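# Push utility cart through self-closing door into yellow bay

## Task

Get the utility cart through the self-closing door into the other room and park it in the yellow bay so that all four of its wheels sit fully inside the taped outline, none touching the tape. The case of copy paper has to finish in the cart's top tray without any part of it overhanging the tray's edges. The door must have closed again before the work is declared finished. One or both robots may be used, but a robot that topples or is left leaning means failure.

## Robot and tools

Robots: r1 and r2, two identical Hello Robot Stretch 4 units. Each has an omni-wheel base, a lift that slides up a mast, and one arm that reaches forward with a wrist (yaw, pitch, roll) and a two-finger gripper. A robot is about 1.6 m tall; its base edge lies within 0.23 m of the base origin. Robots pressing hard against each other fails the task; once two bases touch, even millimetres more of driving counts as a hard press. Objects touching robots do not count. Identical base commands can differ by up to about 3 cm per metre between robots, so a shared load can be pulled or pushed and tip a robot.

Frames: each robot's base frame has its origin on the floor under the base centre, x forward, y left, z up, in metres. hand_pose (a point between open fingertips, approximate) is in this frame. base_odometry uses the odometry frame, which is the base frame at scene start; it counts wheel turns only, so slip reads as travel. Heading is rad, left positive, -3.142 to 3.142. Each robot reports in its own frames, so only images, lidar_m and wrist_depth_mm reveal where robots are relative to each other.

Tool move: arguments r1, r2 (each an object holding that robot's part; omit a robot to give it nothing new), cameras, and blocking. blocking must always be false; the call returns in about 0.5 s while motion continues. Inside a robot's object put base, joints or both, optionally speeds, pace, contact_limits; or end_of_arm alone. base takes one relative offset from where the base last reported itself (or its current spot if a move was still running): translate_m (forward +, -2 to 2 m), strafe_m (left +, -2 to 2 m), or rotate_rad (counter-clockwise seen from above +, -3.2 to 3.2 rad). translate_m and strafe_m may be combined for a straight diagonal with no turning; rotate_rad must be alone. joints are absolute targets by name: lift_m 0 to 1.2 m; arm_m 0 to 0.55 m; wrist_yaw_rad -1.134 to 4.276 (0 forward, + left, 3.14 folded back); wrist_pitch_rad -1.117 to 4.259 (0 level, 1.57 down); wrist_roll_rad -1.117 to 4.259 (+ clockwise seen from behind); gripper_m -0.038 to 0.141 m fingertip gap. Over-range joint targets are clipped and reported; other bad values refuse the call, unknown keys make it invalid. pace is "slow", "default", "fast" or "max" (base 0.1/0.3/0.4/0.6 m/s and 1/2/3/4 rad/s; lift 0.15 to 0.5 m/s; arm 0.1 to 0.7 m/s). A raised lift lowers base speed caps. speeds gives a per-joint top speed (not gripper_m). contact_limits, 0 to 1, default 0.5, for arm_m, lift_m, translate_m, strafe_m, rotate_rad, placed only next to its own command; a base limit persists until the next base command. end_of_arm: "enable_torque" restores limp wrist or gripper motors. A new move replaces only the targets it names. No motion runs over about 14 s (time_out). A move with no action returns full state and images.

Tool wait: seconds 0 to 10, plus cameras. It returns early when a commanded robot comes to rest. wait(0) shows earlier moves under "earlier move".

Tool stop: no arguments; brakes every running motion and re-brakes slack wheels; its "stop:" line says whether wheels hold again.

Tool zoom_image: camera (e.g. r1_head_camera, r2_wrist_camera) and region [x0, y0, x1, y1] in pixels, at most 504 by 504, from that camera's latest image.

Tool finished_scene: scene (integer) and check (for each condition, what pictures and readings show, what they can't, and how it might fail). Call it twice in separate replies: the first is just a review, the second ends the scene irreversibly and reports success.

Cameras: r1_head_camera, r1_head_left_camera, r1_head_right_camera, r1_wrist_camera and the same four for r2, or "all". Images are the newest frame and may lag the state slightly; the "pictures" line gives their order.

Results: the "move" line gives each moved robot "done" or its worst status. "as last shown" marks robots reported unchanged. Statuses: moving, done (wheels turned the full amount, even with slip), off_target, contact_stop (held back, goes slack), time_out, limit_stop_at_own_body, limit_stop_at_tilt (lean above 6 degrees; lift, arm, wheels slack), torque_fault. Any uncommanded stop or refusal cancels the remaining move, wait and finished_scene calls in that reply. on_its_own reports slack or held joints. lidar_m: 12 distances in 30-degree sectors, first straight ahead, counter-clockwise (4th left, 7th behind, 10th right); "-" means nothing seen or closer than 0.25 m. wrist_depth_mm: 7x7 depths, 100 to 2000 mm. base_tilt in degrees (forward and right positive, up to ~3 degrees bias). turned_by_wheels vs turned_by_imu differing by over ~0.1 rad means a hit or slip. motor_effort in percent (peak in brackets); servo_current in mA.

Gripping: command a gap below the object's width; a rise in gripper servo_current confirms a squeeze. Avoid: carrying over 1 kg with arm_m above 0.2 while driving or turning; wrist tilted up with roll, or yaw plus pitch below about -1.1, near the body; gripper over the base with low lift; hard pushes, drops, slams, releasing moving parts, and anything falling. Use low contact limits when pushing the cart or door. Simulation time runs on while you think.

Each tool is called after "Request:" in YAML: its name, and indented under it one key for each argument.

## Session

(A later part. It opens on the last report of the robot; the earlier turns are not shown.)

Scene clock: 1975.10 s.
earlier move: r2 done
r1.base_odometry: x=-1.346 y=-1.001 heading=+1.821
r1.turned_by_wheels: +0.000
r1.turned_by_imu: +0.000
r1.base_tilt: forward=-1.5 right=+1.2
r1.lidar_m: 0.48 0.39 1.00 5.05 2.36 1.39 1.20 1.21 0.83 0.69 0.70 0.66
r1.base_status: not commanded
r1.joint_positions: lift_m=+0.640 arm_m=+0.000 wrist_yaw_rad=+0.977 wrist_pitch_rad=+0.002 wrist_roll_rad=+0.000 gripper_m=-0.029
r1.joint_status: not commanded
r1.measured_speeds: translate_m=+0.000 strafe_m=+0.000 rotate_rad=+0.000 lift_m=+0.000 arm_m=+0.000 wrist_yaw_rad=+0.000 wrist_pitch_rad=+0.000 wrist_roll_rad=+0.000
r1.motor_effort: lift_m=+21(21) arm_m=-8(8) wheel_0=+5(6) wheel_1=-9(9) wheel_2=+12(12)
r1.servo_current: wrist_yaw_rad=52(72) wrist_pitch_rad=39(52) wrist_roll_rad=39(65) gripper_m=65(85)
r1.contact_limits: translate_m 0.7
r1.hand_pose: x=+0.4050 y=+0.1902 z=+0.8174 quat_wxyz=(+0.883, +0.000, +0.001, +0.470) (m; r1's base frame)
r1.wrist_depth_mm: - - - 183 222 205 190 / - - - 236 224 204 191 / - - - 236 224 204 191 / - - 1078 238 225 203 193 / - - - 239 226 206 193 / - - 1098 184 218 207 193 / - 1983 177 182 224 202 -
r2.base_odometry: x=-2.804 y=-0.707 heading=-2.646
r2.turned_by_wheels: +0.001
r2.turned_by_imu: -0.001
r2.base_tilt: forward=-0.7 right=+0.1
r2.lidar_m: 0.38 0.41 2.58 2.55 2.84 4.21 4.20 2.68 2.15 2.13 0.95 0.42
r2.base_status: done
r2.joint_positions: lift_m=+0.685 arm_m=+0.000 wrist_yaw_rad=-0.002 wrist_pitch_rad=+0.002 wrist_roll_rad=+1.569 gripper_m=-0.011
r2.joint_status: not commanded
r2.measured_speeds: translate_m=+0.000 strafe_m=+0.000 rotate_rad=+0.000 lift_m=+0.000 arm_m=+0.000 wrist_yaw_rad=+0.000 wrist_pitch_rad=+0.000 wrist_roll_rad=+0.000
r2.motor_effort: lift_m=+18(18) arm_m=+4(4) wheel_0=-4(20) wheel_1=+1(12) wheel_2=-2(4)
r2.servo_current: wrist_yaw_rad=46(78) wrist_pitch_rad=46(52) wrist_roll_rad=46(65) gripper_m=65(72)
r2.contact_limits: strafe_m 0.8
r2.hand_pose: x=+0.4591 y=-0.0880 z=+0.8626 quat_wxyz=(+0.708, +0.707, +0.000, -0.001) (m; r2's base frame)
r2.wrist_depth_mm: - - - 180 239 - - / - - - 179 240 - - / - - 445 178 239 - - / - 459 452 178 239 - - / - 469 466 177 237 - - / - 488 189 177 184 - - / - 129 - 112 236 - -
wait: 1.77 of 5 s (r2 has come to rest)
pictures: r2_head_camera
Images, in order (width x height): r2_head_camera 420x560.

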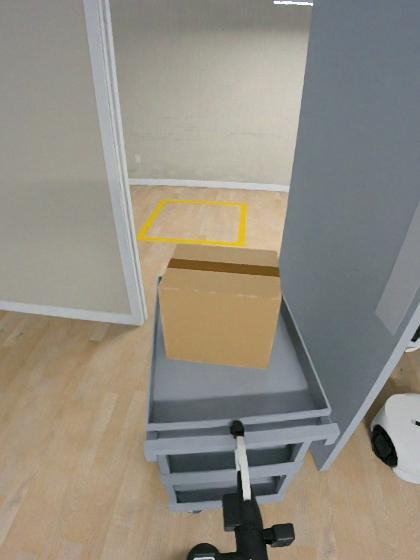

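Request:
move:
  r2: {"base": {"translate_m": 0.25}, "pace": "default", "contact_limits": {"translate_m": 0.8}}
  blocking: false
  cameras: []

Request:
wait:
  seconds: 4
  cameras: []

Scene clock: 1988.93 s.
move: r2 moving
r1.base_odometry: x=-1.346 y=-1.001 heading=+1.821
r1.turned_by_wheels: +0.000
r1.turned_by_imu: +0.000
r1.base_tilt: forward=-1.6 right=+1.2
r1.lidar_m: 0.48 0.39 1.01 5.07 2.35 1.38 1.21 1.21 0.83 0.71 0.72 0.63
r1.base_status: not commanded
r1.joint_positions: lift_m=+0.640 arm_m=+0.000 wrist_yaw_rad=+0.977 wrist_pitch_rad=+0.002 wrist_roll_rad=+0.000 gripper_m=-0.029
r1.joint_status: not commanded
r1.measured_speeds: translate_m=+0.000 strafe_m=+0.000 rotate_rad=+0.000 lift_m=+0.000 arm_m=+0.000 wrist_yaw_rad=+0.000 wrist_pitch_rad=+0.000 wrist_roll_rad=+0.000
r1.motor_effort: lift_m=+21(21) arm_m=-8(8) wheel_0=+4(6) wheel_1=-8(9) wheel_2=+12(12)
r1.servo_current: wrist_yaw_rad=46(59) wrist_pitch_rad=39(46) wrist_roll_rad=59(65) gripper_m=78(78)
r1.contact_limits: translate_m 0.7
r1.hand_pose: x=+0.4050 y=+0.1902 z=+0.8174 quat_wxyz=(+0.883, +0.000, +0.001, +0.470) (m; r1's base frame)
r1.wrist_depth_mm: - - - 183 222 204 190 / - - - 236 224 204 191 / - - 1138 237 224 205 191 / - - 1118 238 226 202 192 / - - - 239 226 206 193 / - - 1060 183 218 207 194 / - 1983 176 182 225 202 -
r2.base_odometry: x=-2.831 y=-0.722 heading=-2.646
r2.turned_by_wheels: +0.000
r2.turned_by_imu: +0.000
r2.base_tilt: forward=-0.7 right=+0.1
r2.lidar_m: 0.37 0.40 2.55 2.52 2.83 4.25 - 2.67 2.16 2.15 0.84 0.43
r2.base_status: translate_m moving
r2.joint_positions: lift_m=+0.685 arm_m=+0.000 wrist_yaw_rad=-0.005 wrist_pitch_rad=+0.002 wrist_roll_rad=+1.569 gripper_m=-0.011
r2.joint_status: not commanded
r2.measured_speeds: translate_m=+0.122 strafe_m=-0.001 rotate_rad=-0.002 lift_m=+0.000 arm_m=+0.000 wrist_yaw_rad=+0.000 wrist_pitch_rad=+0.000 wrist_roll_rad=+0.000
r2.motor_effort: lift_m=+18(18) arm_m=+4(4) wheel_0=+10(12) wheel_1=+9(10) wheel_2=-22(22)
r2.servo_current: wrist_yaw_rad=59(59) wrist_pitch_rad=33(46) wrist_roll_rad=46(52) gripper_m=59(65)
r2.contact_limits: translate_m 0.8
r2.hand_pose: x=+0.4589 y=-0.0888 z=+0.8626 quat_wxyz=(+0.708, +0.707, -0.001, -0.002) (m; r2's base frame)
r2.wrist_depth_mm: - - - 181 242 - - / - - - 180 240 - - / - - - 178 239 - - / - 455 449 177 237 - - / - 466 459 176 235 - - / - 480 188 175 184 - - / - - 484 112 233 - -
pictures: none
No camera images: "cameras" was empty.

Scene clock: 1990.70 s.
earlier move: r2 done
r1.base_odometry: x=-1.346 y=-1.001 heading=+1.821
r1.turned_by_wheels: +0.000
r1.turned_by_imu: +0.000
r1.base_tilt: forward=-1.5 right=+1.2
r1.lidar_m: 0.45 0.41 0.92 5.05 2.38 1.40 1.20 1.19 0.82 0.71 0.69 0.64
r1.base_status: not commanded
r1.joint_positions: lift_m=+0.640 arm_m=+0.000 wrist_yaw_rad=+0.977 wrist_pitch_rad=+0.002 wrist_roll_rad=+0.000 gripper_m=-0.029
r1.joint_status: not commanded
r1.measured_speeds: translate_m=+0.000 strafe_m=+0.000 rotate_rad=+0.000 lift_m=+0.000 arm_m=+0.000 wrist_yaw_rad=+0.000 wrist_pitch_rad=+0.000 wrist_roll_rad=+0.000
r1.motor_effort: lift_m=+21(21) arm_m=-8(8) wheel_0=+5(6) wheel_1=-8(9) wheel_2=+12(12)
r1.servo_current: wrist_yaw_rad=59(72) wrist_pitch_rad=46(52) wrist_roll_rad=39(65) gripper_m=72(78)
r1.contact_limits: translate_m 0.7
r1.hand_pose: x=+0.4050 y=+0.1902 z=+0.8174 quat_wxyz=(+0.883, +0.000, +0.001, +0.470) (m; r1's base frame)
r1.wrist_depth_mm: - - 931 183 222 205 190 / - - 946 236 224 204 191 / - - 931 237 225 205 192 / - - 946 238 225 203 192 / - - - 239 225 206 193 / - - - 183 218 207 193 / - - 177 182 225 202 -
r2.base_odometry: x=-3.024 y=-0.826 heading=-2.646
r2.turned_by_wheels: +0.001
r2.turned_by_imu: +0.002
r2.base_tilt: forward=-0.6 right=+0.1
r2.lidar_m: 0.34 0.36 2.33 2.51 2.78 4.39 - 2.69 2.21 1.04 0.64 0.41
r2.base_status: done
r2.joint_positions: lift_m=+0.685 arm_m=+0.000 wrist_yaw_rad=+0.004 wrist_pitch_rad=+0.002 wrist_roll_rad=+1.569 gripper_m=-0.011
r2.joint_status: not commanded
r2.measured_speeds: translate_m=+0.000 strafe_m=+0.000 rotate_rad=+0.000 lift_m=+0.000 arm_m=+0.000 wrist_yaw_rad=+0.000 wrist_pitch_rad=+0.000 wrist_roll_rad=+0.000
r2.motor_effort: lift_m=+18(18) arm_m=+4(4) wheel_0=+6(15) wheel_1=+4(11) wheel_2=-1(22)
r2.servo_current: wrist_yaw_rad=52(59) wrist_pitch_rad=39(46) wrist_roll_rad=46(52) gripper_m=59(65)
r2.contact_limits: translate_m 0.8
r2.hand_pose: x=+0.4597 y=-0.0861 z=+0.8626 quat_wxyz=(+0.708, +0.707, +0.002, +0.001) (m; r2's base frame)
r2.wrist_depth_mm: - - - 202 270 - - / - - - 198 260 1708 - / - - - 191 253 - - / - 452 459 187 247 - - / - 459 459 182 241 - - / - 462 189 179 184 - - / - 130 - 112 229 - -
wait: 1.77 of 4 s (r2 has come to rest)
pictures: none
No camera images: "cameras" was empty.

Request:
move:
  r2: {"base": {"translate_m": -0.364, "strafe_m": 0.222}, "pace": "default", "contact_limits": {"translate_m": 0.8}}
  blocking: false
  cameras: []

Request:
wait:
  seconds: 5
  cameras: ["r2_head_camera"]

Scene clock: 2042.77 s.
move: r2 moving
r1.base_odometry: x=-1.346 y=-1.001 heading=+1.821
r1.turned_by_wheels: +0.000
r1.turned_by_imu: +0.000
r1.base_tilt: forward=-1.6 right=+1.2
r1.lidar_m: 0.45 0.39 0.98 5.03 2.36 1.38 1.20 1.21 0.82 0.73 0.71 0.66
r1.base_status: not commanded
r1.joint_positions: lift_m=+0.640 arm_m=+0.000 wrist_yaw_rad=+0.977 wrist_pitch_rad=+0.002 wrist_roll_rad=+0.000 gripper_m=-0.029
r1.joint_status: not commanded
r1.measured_speeds: translate_m=+0.000 strafe_m=+0.000 rotate_rad=+0.000 lift_m=+0.000 arm_m=+0.000 wrist_yaw_rad=+0.000 wrist_pitch_rad=+0.000 wrist_roll_rad=+0.000
r1.motor_effort: lift_m=+21(21) arm_m=-8(8) wheel_0=+5(6) wheel_1=-8(9) wheel_2=+12(12)
r1.servo_current: wrist_yaw_rad=39(65) wrist_pitch_rad=46(46) wrist_roll_rad=46(59) gripper_m=72(78)
r1.contact_limits: translate_m 0.7
r1.hand_pose: x=+0.4050 y=+0.1902 z=+0.8174 quat_wxyz=(+0.883, +0.000, +0.001, +0.470) (m; r1's base frame)
r1.wrist_depth_mm: - - 946 183 222 205 190 / - - 960 236 224 204 191 / - - 960 237 224 204 191 / - - 976 239 225 202 193 / - - 976 239 226 206 193 / - - 976 184 218 206 194 / - - 177 182 225 202 -
r2.base_odometry: x=-2.989 y=-0.828 heading=-2.646
r2.turned_by_wheels: +0.000
r2.turned_by_imu: +0.000
r2.base_tilt: forward=-0.7 right=+0.1
r2.lidar_m: 0.35 0.37 2.37 2.49 2.78 4.34 - 2.76 2.22 1.08 0.68 0.44
r2.base_status: translate_m moving; strafe_m moving
r2.joint_positions: lift_m=+0.685 arm_m=+0.000 wrist_yaw_rad=+0.000 wrist_pitch_rad=+0.002 wrist_roll_rad=+1.569 gripper_m=-0.011
r2.joint_status: not commanded
r2.measured_speeds: translate_m=-0.118 strafe_m=+0.072 rotate_rad=-0.006 lift_m=+0.000 arm_m=+0.000 wrist_yaw_rad=-0.033 wrist_pitch_rad=+0.000 wrist_roll_rad=+0.000
r2.motor_effort: lift_m=+18(18) arm_m=-4(4) wheel_0=-13(13) wheel_1=+3(4) wheel_2=+12(19)
r2.servo_current: wrist_yaw_rad=59(59) wrist_pitch_rad=39(46) wrist_roll_rad=33(59) gripper_m=59(65)
r2.contact_limits: translate_m 0.8
r2.hand_pose: x=+0.4593 y=-0.0875 z=+0.8626 quat_wxyz=(+0.708, +0.707, +0.001, -0.001) (m; r2's base frame)
r2.wrist_depth_mm: - - - 203 270 - - / - - - 199 260 1983 - / - - - 191 255 - - / - 459 455 187 247 - - / - 459 459 182 239 - - / - 462 188 178 184 - - / - 129 462 112 229 - -
pictures: none
No camera images: "cameras" was empty.

Scene clock: 2045.03 s.
earlier move: r2 done
r1.base_odometry: x=-1.346 y=-1.001 heading=+1.821
r1.turned_by_wheels: +0.000
r1.turned_by_imu: +0.000
r1.base_tilt: forward=-1.5 right=+1.2
r1.lidar_m: 0.47 0.38 1.04 5.04 2.38 1.38 1.20 1.20 0.83 0.71 0.69 0.64
r1.base_status: not commanded
r1.joint_positions: lift_m=+0.640 arm_m=+0.000 wrist_yaw_rad=+0.977 wrist_pitch_rad=+0.002 wrist_roll_rad=+0.000 gripper_m=-0.029
r1.joint_status: not commanded
r1.measured_speeds: translate_m=+0.000 strafe_m=+0.000 rotate_rad=+0.000 lift_m=+0.000 arm_m=+0.000 wrist_yaw_rad=+0.000 wrist_pitch_rad=+0.000 wrist_roll_rad=+0.000
r1.motor_effort: lift_m=+21(21) arm_m=-8(8) wheel_0=+6(6) wheel_1=-8(9) wheel_2=+12(12)
r1.servo_current: wrist_yaw_rad=46(72) wrist_pitch_rad=39(46) wrist_roll_rad=39(65) gripper_m=78(85)
r1.contact_limits: translate_m 0.7
r1.hand_pose: x=+0.4050 y=+0.1902 z=+0.8174 quat_wxyz=(+0.883, +0.000, +0.001, +0.470) (m; r1's base frame)
r1.wrist_depth_mm: - - 1308 183 222 205 190 / - - - 236 224 204 191 / - - 1366 236 224 204 191 / - - 1308 239 225 203 193 / - - 1336 239 225 206 193 / - - 1336 183 218 207 193 / - 1983 177 182 225 202 -
r2.base_odometry: x=-2.598 y=-0.848 heading=-2.645
r2.turned_by_wheels: +0.001
r2.turned_by_imu: +0.002
r2.base_tilt: forward=-0.7 right=+0.1
r2.lidar_m: 0.39 0.46 2.37 2.34 2.59 4.08 4.06 2.91 2.37 2.35 1.04 0.42
r2.base_status: done
r2.joint_positions: lift_m=+0.685 arm_m=+0.000 wrist_yaw_rad=+0.005 wrist_pitch_rad=+0.002 wrist_roll_rad=+1.569 gripper_m=-0.011
r2.joint_status: not commanded
r2.measured_speeds: translate_m=+0.000 strafe_m=+0.000 rotate_rad=+0.000 lift_m=+0.000 arm_m=+0.000 wrist_yaw_rad=+0.000 wrist_pitch_rad=+0.000 wrist_roll_rad=+0.000
r2.motor_effort: lift_m=+18(18) arm_m=-4(4) wheel_0=+0(18) wheel_1=+5(7) wheel_2=+2(21)
r2.servo_current: wrist_yaw_rad=46(65) wrist_pitch_rad=33(46) wrist_roll_rad=46(59) gripper_m=65(72)
r2.contact_limits: translate_m 0.8
r2.hand_pose: x=+0.4598 y=-0.0859 z=+0.8626 quat_wxyz=(+0.708, +0.707, +0.003, +0.001) (m; r2's base frame)
r2.wrist_depth_mm: - - - 149 206 - - / - - 430 155 212 - - / - 430 427 160 218 - - / - 469 455 166 226 - - / 1618 500 488 172 235 - - / - - 187 177 187 1618 549 / - 129 - 112 248 - 496
wait: 2.27 of 5 s (r2 has come to rest)
pictures: r2_head_camera
Images, in order (width x height): r2_head_camera 420x560.

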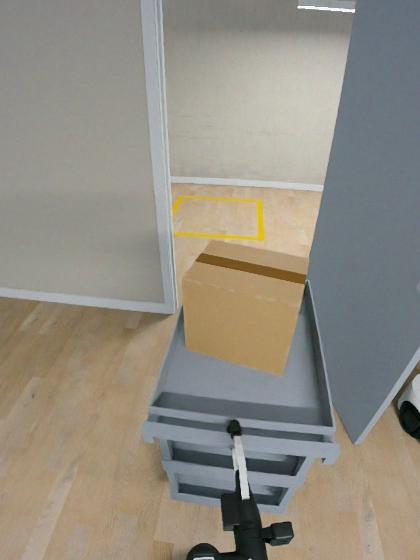

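Request:
move:
  r2: {"base": {"translate_m": 0.3, "strafe_m": -0.03}, "pace": "default", "contact_limits": {"translate_m": 0.8}}
  blocking: false
  cameras: []

Request:
wait:
  seconds: 5
  cameras: []

Scene clock: 2057.63 s.
move: r2 moving
r1.base_odometry: x=-1.346 y=-1.001 heading=+1.821
r1.turned_by_wheels: +0.000
r1.turned_by_imu: +0.000
r1.base_tilt: forward=-1.5 right=+1.2
r1.lidar_m: 0.46 0.38 1.02 5.06 2.34 1.39 1.20 1.19 0.82 0.71 0.69 0.64
r1.base_status: not commanded
r1.joint_positions: lift_m=+0.640 arm_m=+0.000 wrist_yaw_rad=+0.977 wrist_pitch_rad=+0.002 wrist_roll_rad=+0.000 gripper_m=-0.029
r1.joint_status: not commanded
r1.measured_speeds: translate_m=+0.000 strafe_m=+0.000 rotate_rad=+0.000 lift_m=+0.000 arm_m=+0.000 wrist_yaw_rad=+0.000 wrist_pitch_rad=+0.000 wrist_roll_rad=+0.000
r1.motor_effort: lift_m=+21(21) arm_m=-8(8) wheel_0=+6(6) wheel_1=-9(9) wheel_2=+12(12)
r1.servo_current: wrist_yaw_rad=39(59) wrist_pitch_rad=39(46) wrist_roll_rad=46(59) gripper_m=72(78)
r1.contact_limits: translate_m 0.7
r1.hand_pose: x=+0.4050 y=+0.1902 z=+0.8174 quat_wxyz=(+0.883, +0.000, +0.001, +0.470) (m; r1's base frame)
r1.wrist_depth_mm: - - 1255 183 223 205 190 / - - 1308 236 224 204 191 / - - 1308 236 224 205 191 / - - 1308 238 226 202 192 / - - 1308 239 226 206 193 / - - 1308 184 217 207 194 / - 1983 177 182 224 202 -
r2.base_odometry: x=-2.627 y=-0.860 heading=-2.645
r2.turned_by_wheels: +0.000
r2.turned_by_imu: +0.000
r2.base_tilt: forward=-0.7 right=+0.1
r2.lidar_m: 0.41 1.85 2.37 2.35 2.57 4.07 4.11 2.88 2.34 2.34 1.02 0.41
r2.base_status: translate_m moving; strafe_m moving
r2.joint_positions: lift_m=+0.685 arm_m=+0.000 wrist_yaw_rad=-0.002 wrist_pitch_rad=+0.002 wrist_roll_rad=+1.569 gripper_m=-0.011
r2.joint_status: not commanded
r2.measured_speeds: translate_m=+0.119 strafe_m=-0.013 rotate_rad=-0.004 lift_m=+0.000 arm_m=+0.000 wrist_yaw_rad=-0.024 wrist_pitch_rad=+0.000 wrist_roll_rad=+0.000
r2.motor_effort: lift_m=+18(18) arm_m=+3(4) wheel_0=+10(11) wheel_1=+7(10) wheel_2=-15(17)
r2.servo_current: wrist_yaw_rad=52(59) wrist_pitch_rad=39(46) wrist_roll_rad=52(52) gripper_m=65(65)
r2.contact_limits: translate_m 0.8
r2.hand_pose: x=+0.4591 y=-0.0881 z=+0.8626 quat_wxyz=(+0.708, +0.707, +0.000, -0.002) (m; r2's base frame)
r2.wrist_depth_mm: - - - 153 208 - - / - - 504 158 214 - - / - 430 427 161 220 - - / - 466 452 167 227 - - / 1661 500 484 171 233 - - / - 512 186 176 185 699 - / - - - 112 248 - 484
pictures: none
No camera images: "cameras" was empty.

Scene clock: 2059.60 s.
earlier move: r2 done
r1.base_odometry: x=-1.346 y=-1.001 heading=+1.821
r1.turned_by_wheels: +0.000
r1.turned_by_imu: +0.000
r1.base_tilt: forward=-1.5 right=+1.2
r1.lidar_m: 0.45 0.39 1.13 5.03 2.38 1.41 1.20 1.20 0.81 0.70 0.69 0.66
r1.base_status: not commanded
r1.joint_positions: lift_m=+0.640 arm_m=+0.000 wrist_yaw_rad=+0.977 wrist_pitch_rad=+0.002 wrist_roll_rad=+0.000 gripper_m=-0.029
r1.joint_status: not commanded
r1.measured_speeds: translate_m=+0.000 strafe_m=+0.000 rotate_rad=+0.000 lift_m=+0.000 arm_m=+0.000 wrist_yaw_rad=+0.000 wrist_pitch_rad=+0.000 wrist_roll_rad=+0.000
r1.motor_effort: lift_m=+21(21) arm_m=-8(8) wheel_0=+5(6) wheel_1=-9(9) wheel_2=+12(12)
r1.servo_current: wrist_yaw_rad=59(65) wrist_pitch_rad=46(52) wrist_roll_rad=59(59) gripper_m=78(78)
r1.contact_limits: translate_m 0.7
r1.hand_pose: x=+0.4050 y=+0.1902 z=+0.8174 quat_wxyz=(+0.883, +0.000, +0.001, +0.470) (m; r1's base frame)
r1.wrist_depth_mm: - - - 183 223 205 190 / - - - 236 224 204 191 / - - - 236 224 204 191 / - - - 239 224 202 192 / - - - 239 226 206 193 / - - - 184 218 207 193 / - - 178 182 225 202 -
r2.base_odometry: x=-2.876 y=-0.964 heading=-2.645
r2.turned_by_wheels: +0.000
r2.turned_by_imu: +0.002
r2.base_tilt: forward=-0.7 right=+0.1
r2.lidar_m: 0.43 1.57 2.33 2.32 2.58 4.10 - 2.91 2.38 1.23 0.84 0.38
r2.base_status: done
r2.joint_positions: lift_m=+0.685 arm_m=+0.000 wrist_yaw_rad=+0.004 wrist_pitch_rad=+0.002 wrist_roll_rad=+1.569 gripper_m=-0.011
r2.joint_status: not commanded
r2.measured_speeds: translate_m=+0.000 strafe_m=+0.000 rotate_rad=+0.000 lift_m=+0.000 arm_m=+0.000 wrist_yaw_rad=+0.000 wrist_pitch_rad=+0.000 wrist_roll_rad=+0.000
r2.motor_effort: lift_m=+18(18) arm_m=+4(4) wheel_0=+3(15) wheel_1=+2(10) wheel_2=-4(22)
r2.servo_current: wrist_yaw_rad=46(65) wrist_pitch_rad=39(52) wrist_roll_rad=46(52) gripper_m=59(72)
r2.contact_limits: translate_m 0.8
r2.hand_pose: x=+0.4596 y=-0.0863 z=+0.8626 quat_wxyz=(+0.708, +0.707, +0.002, +0.001) (m; r2's base frame)
r2.wrist_depth_mm: - 370 389 115 172 - - / - 379 379 - 184 - - / - 436 424 134 198 - - / - - 477 144 212 - - / - - 544 156 229 1708 - / - - 180 170 183 1336 488 / - 129 - 112 265 - 1308
wait: 1.97 of 5 s (r2 has come to rest)
pictures: none
No camera images: "cameras" was empty.

Request:
move:
  r2: {"base": {"strafe_m": -0.45}, "pace": "default", "contact_limits": {"strafe_m": 0.8}}
  blocking: false
  cameras: []

Request:
wait:
  seconds: 6
  cameras: ["r2_head_camera"]

Scene clock: 2076.23 s.
move: r2 moving
r1.base_odometry: x=-1.346 y=-1.001 heading=+1.821
r1.turned_by_wheels: +0.000
r1.turned_by_imu: +0.000
r1.base_tilt: forward=-1.5 right=+1.2
r1.lidar_m: 0.46 0.37 1.11 5.03 2.37 1.40 1.20 1.21 0.84 0.70 0.70 0.66
r1.base_status: not commanded
r1.joint_positions: lift_m=+0.640 arm_m=+0.000 wrist_yaw_rad=+0.977 wrist_pitch_rad=+0.002 wrist_roll_rad=+0.000 gripper_m=-0.029
r1.joint_status: not commanded
r1.measured_speeds: translate_m=+0.000 strafe_m=+0.000 rotate_rad=+0.000 lift_m=+0.000 arm_m=+0.000 wrist_yaw_rad=+0.000 wrist_pitch_rad=+0.000 wrist_roll_rad=+0.000
r1.motor_effort: lift_m=+21(21) arm_m=-8(8) wheel_0=+5(6) wheel_1=-9(9) wheel_2=+12(12)
r1.servo_current: wrist_yaw_rad=46(78) wrist_pitch_rad=39(46) wrist_roll_rad=46(52) gripper_m=72(78)
r1.contact_limits: translate_m 0.7
r1.hand_pose: x=+0.4050 y=+0.1902 z=+0.8174 quat_wxyz=(+0.883, +0.000, +0.001, +0.470) (m; r1's base frame)
r1.wrist_depth_mm: - - - 183 223 205 190 / - - - 236 224 203 191 / - - - 236 224 204 191 / - - - 237 225 202 192 / - - - 239 226 206 193 / - - - 183 217 207 193 / - - 177 182 225 202 -
r2.base_odometry: x=-2.893 y=-0.933 heading=-2.644
r2.turned_by_wheels: +0.001
r2.turned_by_imu: +0.002
r2.base_tilt: forward=-0.7 right=+0.0
r2.lidar_m: 0.41 0.48 2.37 2.35 2.62 4.19 - 2.89 2.35 1.24 0.83 0.38
r2.base_status: strafe_m moving
r2.joint_positions: lift_m=+0.685 arm_m=+0.000 wrist_yaw_rad=+0.010 wrist_pitch_rad=+0.002 wrist_roll_rad=+1.569 gripper_m=-0.011
r2.joint_status: not commanded
r2.measured_speeds: translate_m=+0.000 strafe_m=-0.142 rotate_rad=-0.002 lift_m=+0.000 arm_m=+0.000 wrist_yaw_rad=+0.008 wrist_pitch_rad=+0.000 wrist_roll_rad=+0.000
r2.motor_effort: lift_m=+18(18) arm_m=+3(4) wheel_0=+19(22) wheel_1=-9(10) wheel_2=-1(2)
r2.servo_current: wrist_yaw_rad=72(72) wrist_pitch_rad=39(46) wrist_roll_rad=46(52) gripper_m=59(65)
r2.contact_limits: strafe_m 0.8
r2.hand_pose: x=+0.4601 y=-0.0847 z=+0.8626 quat_wxyz=(+0.708, +0.707, +0.004, +0.003) (m; r2's base frame)
r2.wrist_depth_mm: - 413 402 114 169 - - / - 377 379 122 180 - - / - 427 421 128 193 - - / - - 473 140 208 - - / - - 544 153 226 647 - / - - 185 169 182 - 496 / - 131 - 112 262 - 1229
pictures: none
No camera images: "cameras" was empty.

Scene clock: 2078.57 s.
earlier move: r2 done
r1.base_odometry: x=-1.346 y=-1.001 heading=+1.821
r1.turned_by_wheels: +0.000
r1.turned_by_imu: +0.000
r1.base_tilt: forward=-1.5 right=+1.2
r1.lidar_m: 0.47 0.38 0.70 5.04 2.35 1.40 1.20 1.19 0.80 0.71 0.71 0.63
r1.base_status: not commanded
r1.joint_positions: lift_m=+0.640 arm_m=+0.000 wrist_yaw_rad=+0.977 wrist_pitch_rad=+0.002 wrist_roll_rad=+0.000 gripper_m=-0.029
r1.joint_status: not commanded
r1.measured_speeds: translate_m=+0.000 strafe_m=+0.000 rotate_rad=+0.000 lift_m=+0.000 arm_m=+0.000 wrist_yaw_rad=+0.000 wrist_pitch_rad=+0.000 wrist_roll_rad=+0.000
r1.motor_effort: lift_m=+21(21) arm_m=-8(8) wheel_0=+5(6) wheel_1=-8(9) wheel_2=+12(12)
r1.servo_current: wrist_yaw_rad=39(78) wrist_pitch_rad=39(52) wrist_roll_rad=46(72) gripper_m=85(85)
r1.contact_limits: translate_m 0.7
r1.hand_pose: x=+0.4050 y=+0.1902 z=+0.8174 quat_wxyz=(+0.883, +0.000, +0.001, +0.470) (m; r1's base frame)
r1.wrist_depth_mm: - - - 183 222 205 190 / - - - 236 224 204 191 / - 732 715 237 224 204 191 / - 768 564 239 225 203 193 / - - - 239 226 205 193 / - - - 184 218 207 194 / - 750 177 182 225 202 -
r2.base_odometry: x=-3.091 y=-0.569 heading=-2.645
r2.turned_by_wheels: -0.001
r2.turned_by_imu: +0.002
r2.base_tilt: forward=-0.7 right=+0.1
r2.lidar_m: 0.36 0.37 2.38 2.76 3.07 4.43 - 2.38 1.94 1.91 0.73 0.44
r2.base_status: done
r2.joint_positions: lift_m=+0.685 arm_m=+0.000 wrist_yaw_rad=+0.010 wrist_pitch_rad=+0.002 wrist_roll_rad=+1.569 gripper_m=-0.011
r2.joint_status: not commanded
r2.measured_speeds: translate_m=+0.000 strafe_m=+0.000 rotate_rad=+0.000 lift_m=+0.000 arm_m=+0.000 wrist_yaw_rad=+0.000 wrist_pitch_rad=+0.000 wrist_roll_rad=+0.000
r2.motor_effort: lift_m=+18(18) arm_m=+4(4) wheel_0=+2(22) wheel_1=-3(11) wheel_2=+0(2)
r2.servo_current: wrist_yaw_rad=65(78) wrist_pitch_rad=39(46) wrist_roll_rad=52(59) gripper_m=65(65)
r2.contact_limits: strafe_m 0.8
r2.hand_pose: x=+0.4601 y=-0.0846 z=+0.8626 quat_wxyz=(+0.708, +0.707, +0.004, +0.003) (m; r2's base frame)
r2.wrist_depth_mm: - - - 202 268 283 283 / - - - 197 262 - - / - - - 191 253 - - / - - 452 188 247 - - / - 459 452 182 241 - - / - 462 190 178 183 - - / - - - 112 230 - -
wait: 2.33 of 6 s (r2 has come to rest)
pictures: r2_head_camera
Images, in order (width x height): r2_head_camera 420x560.

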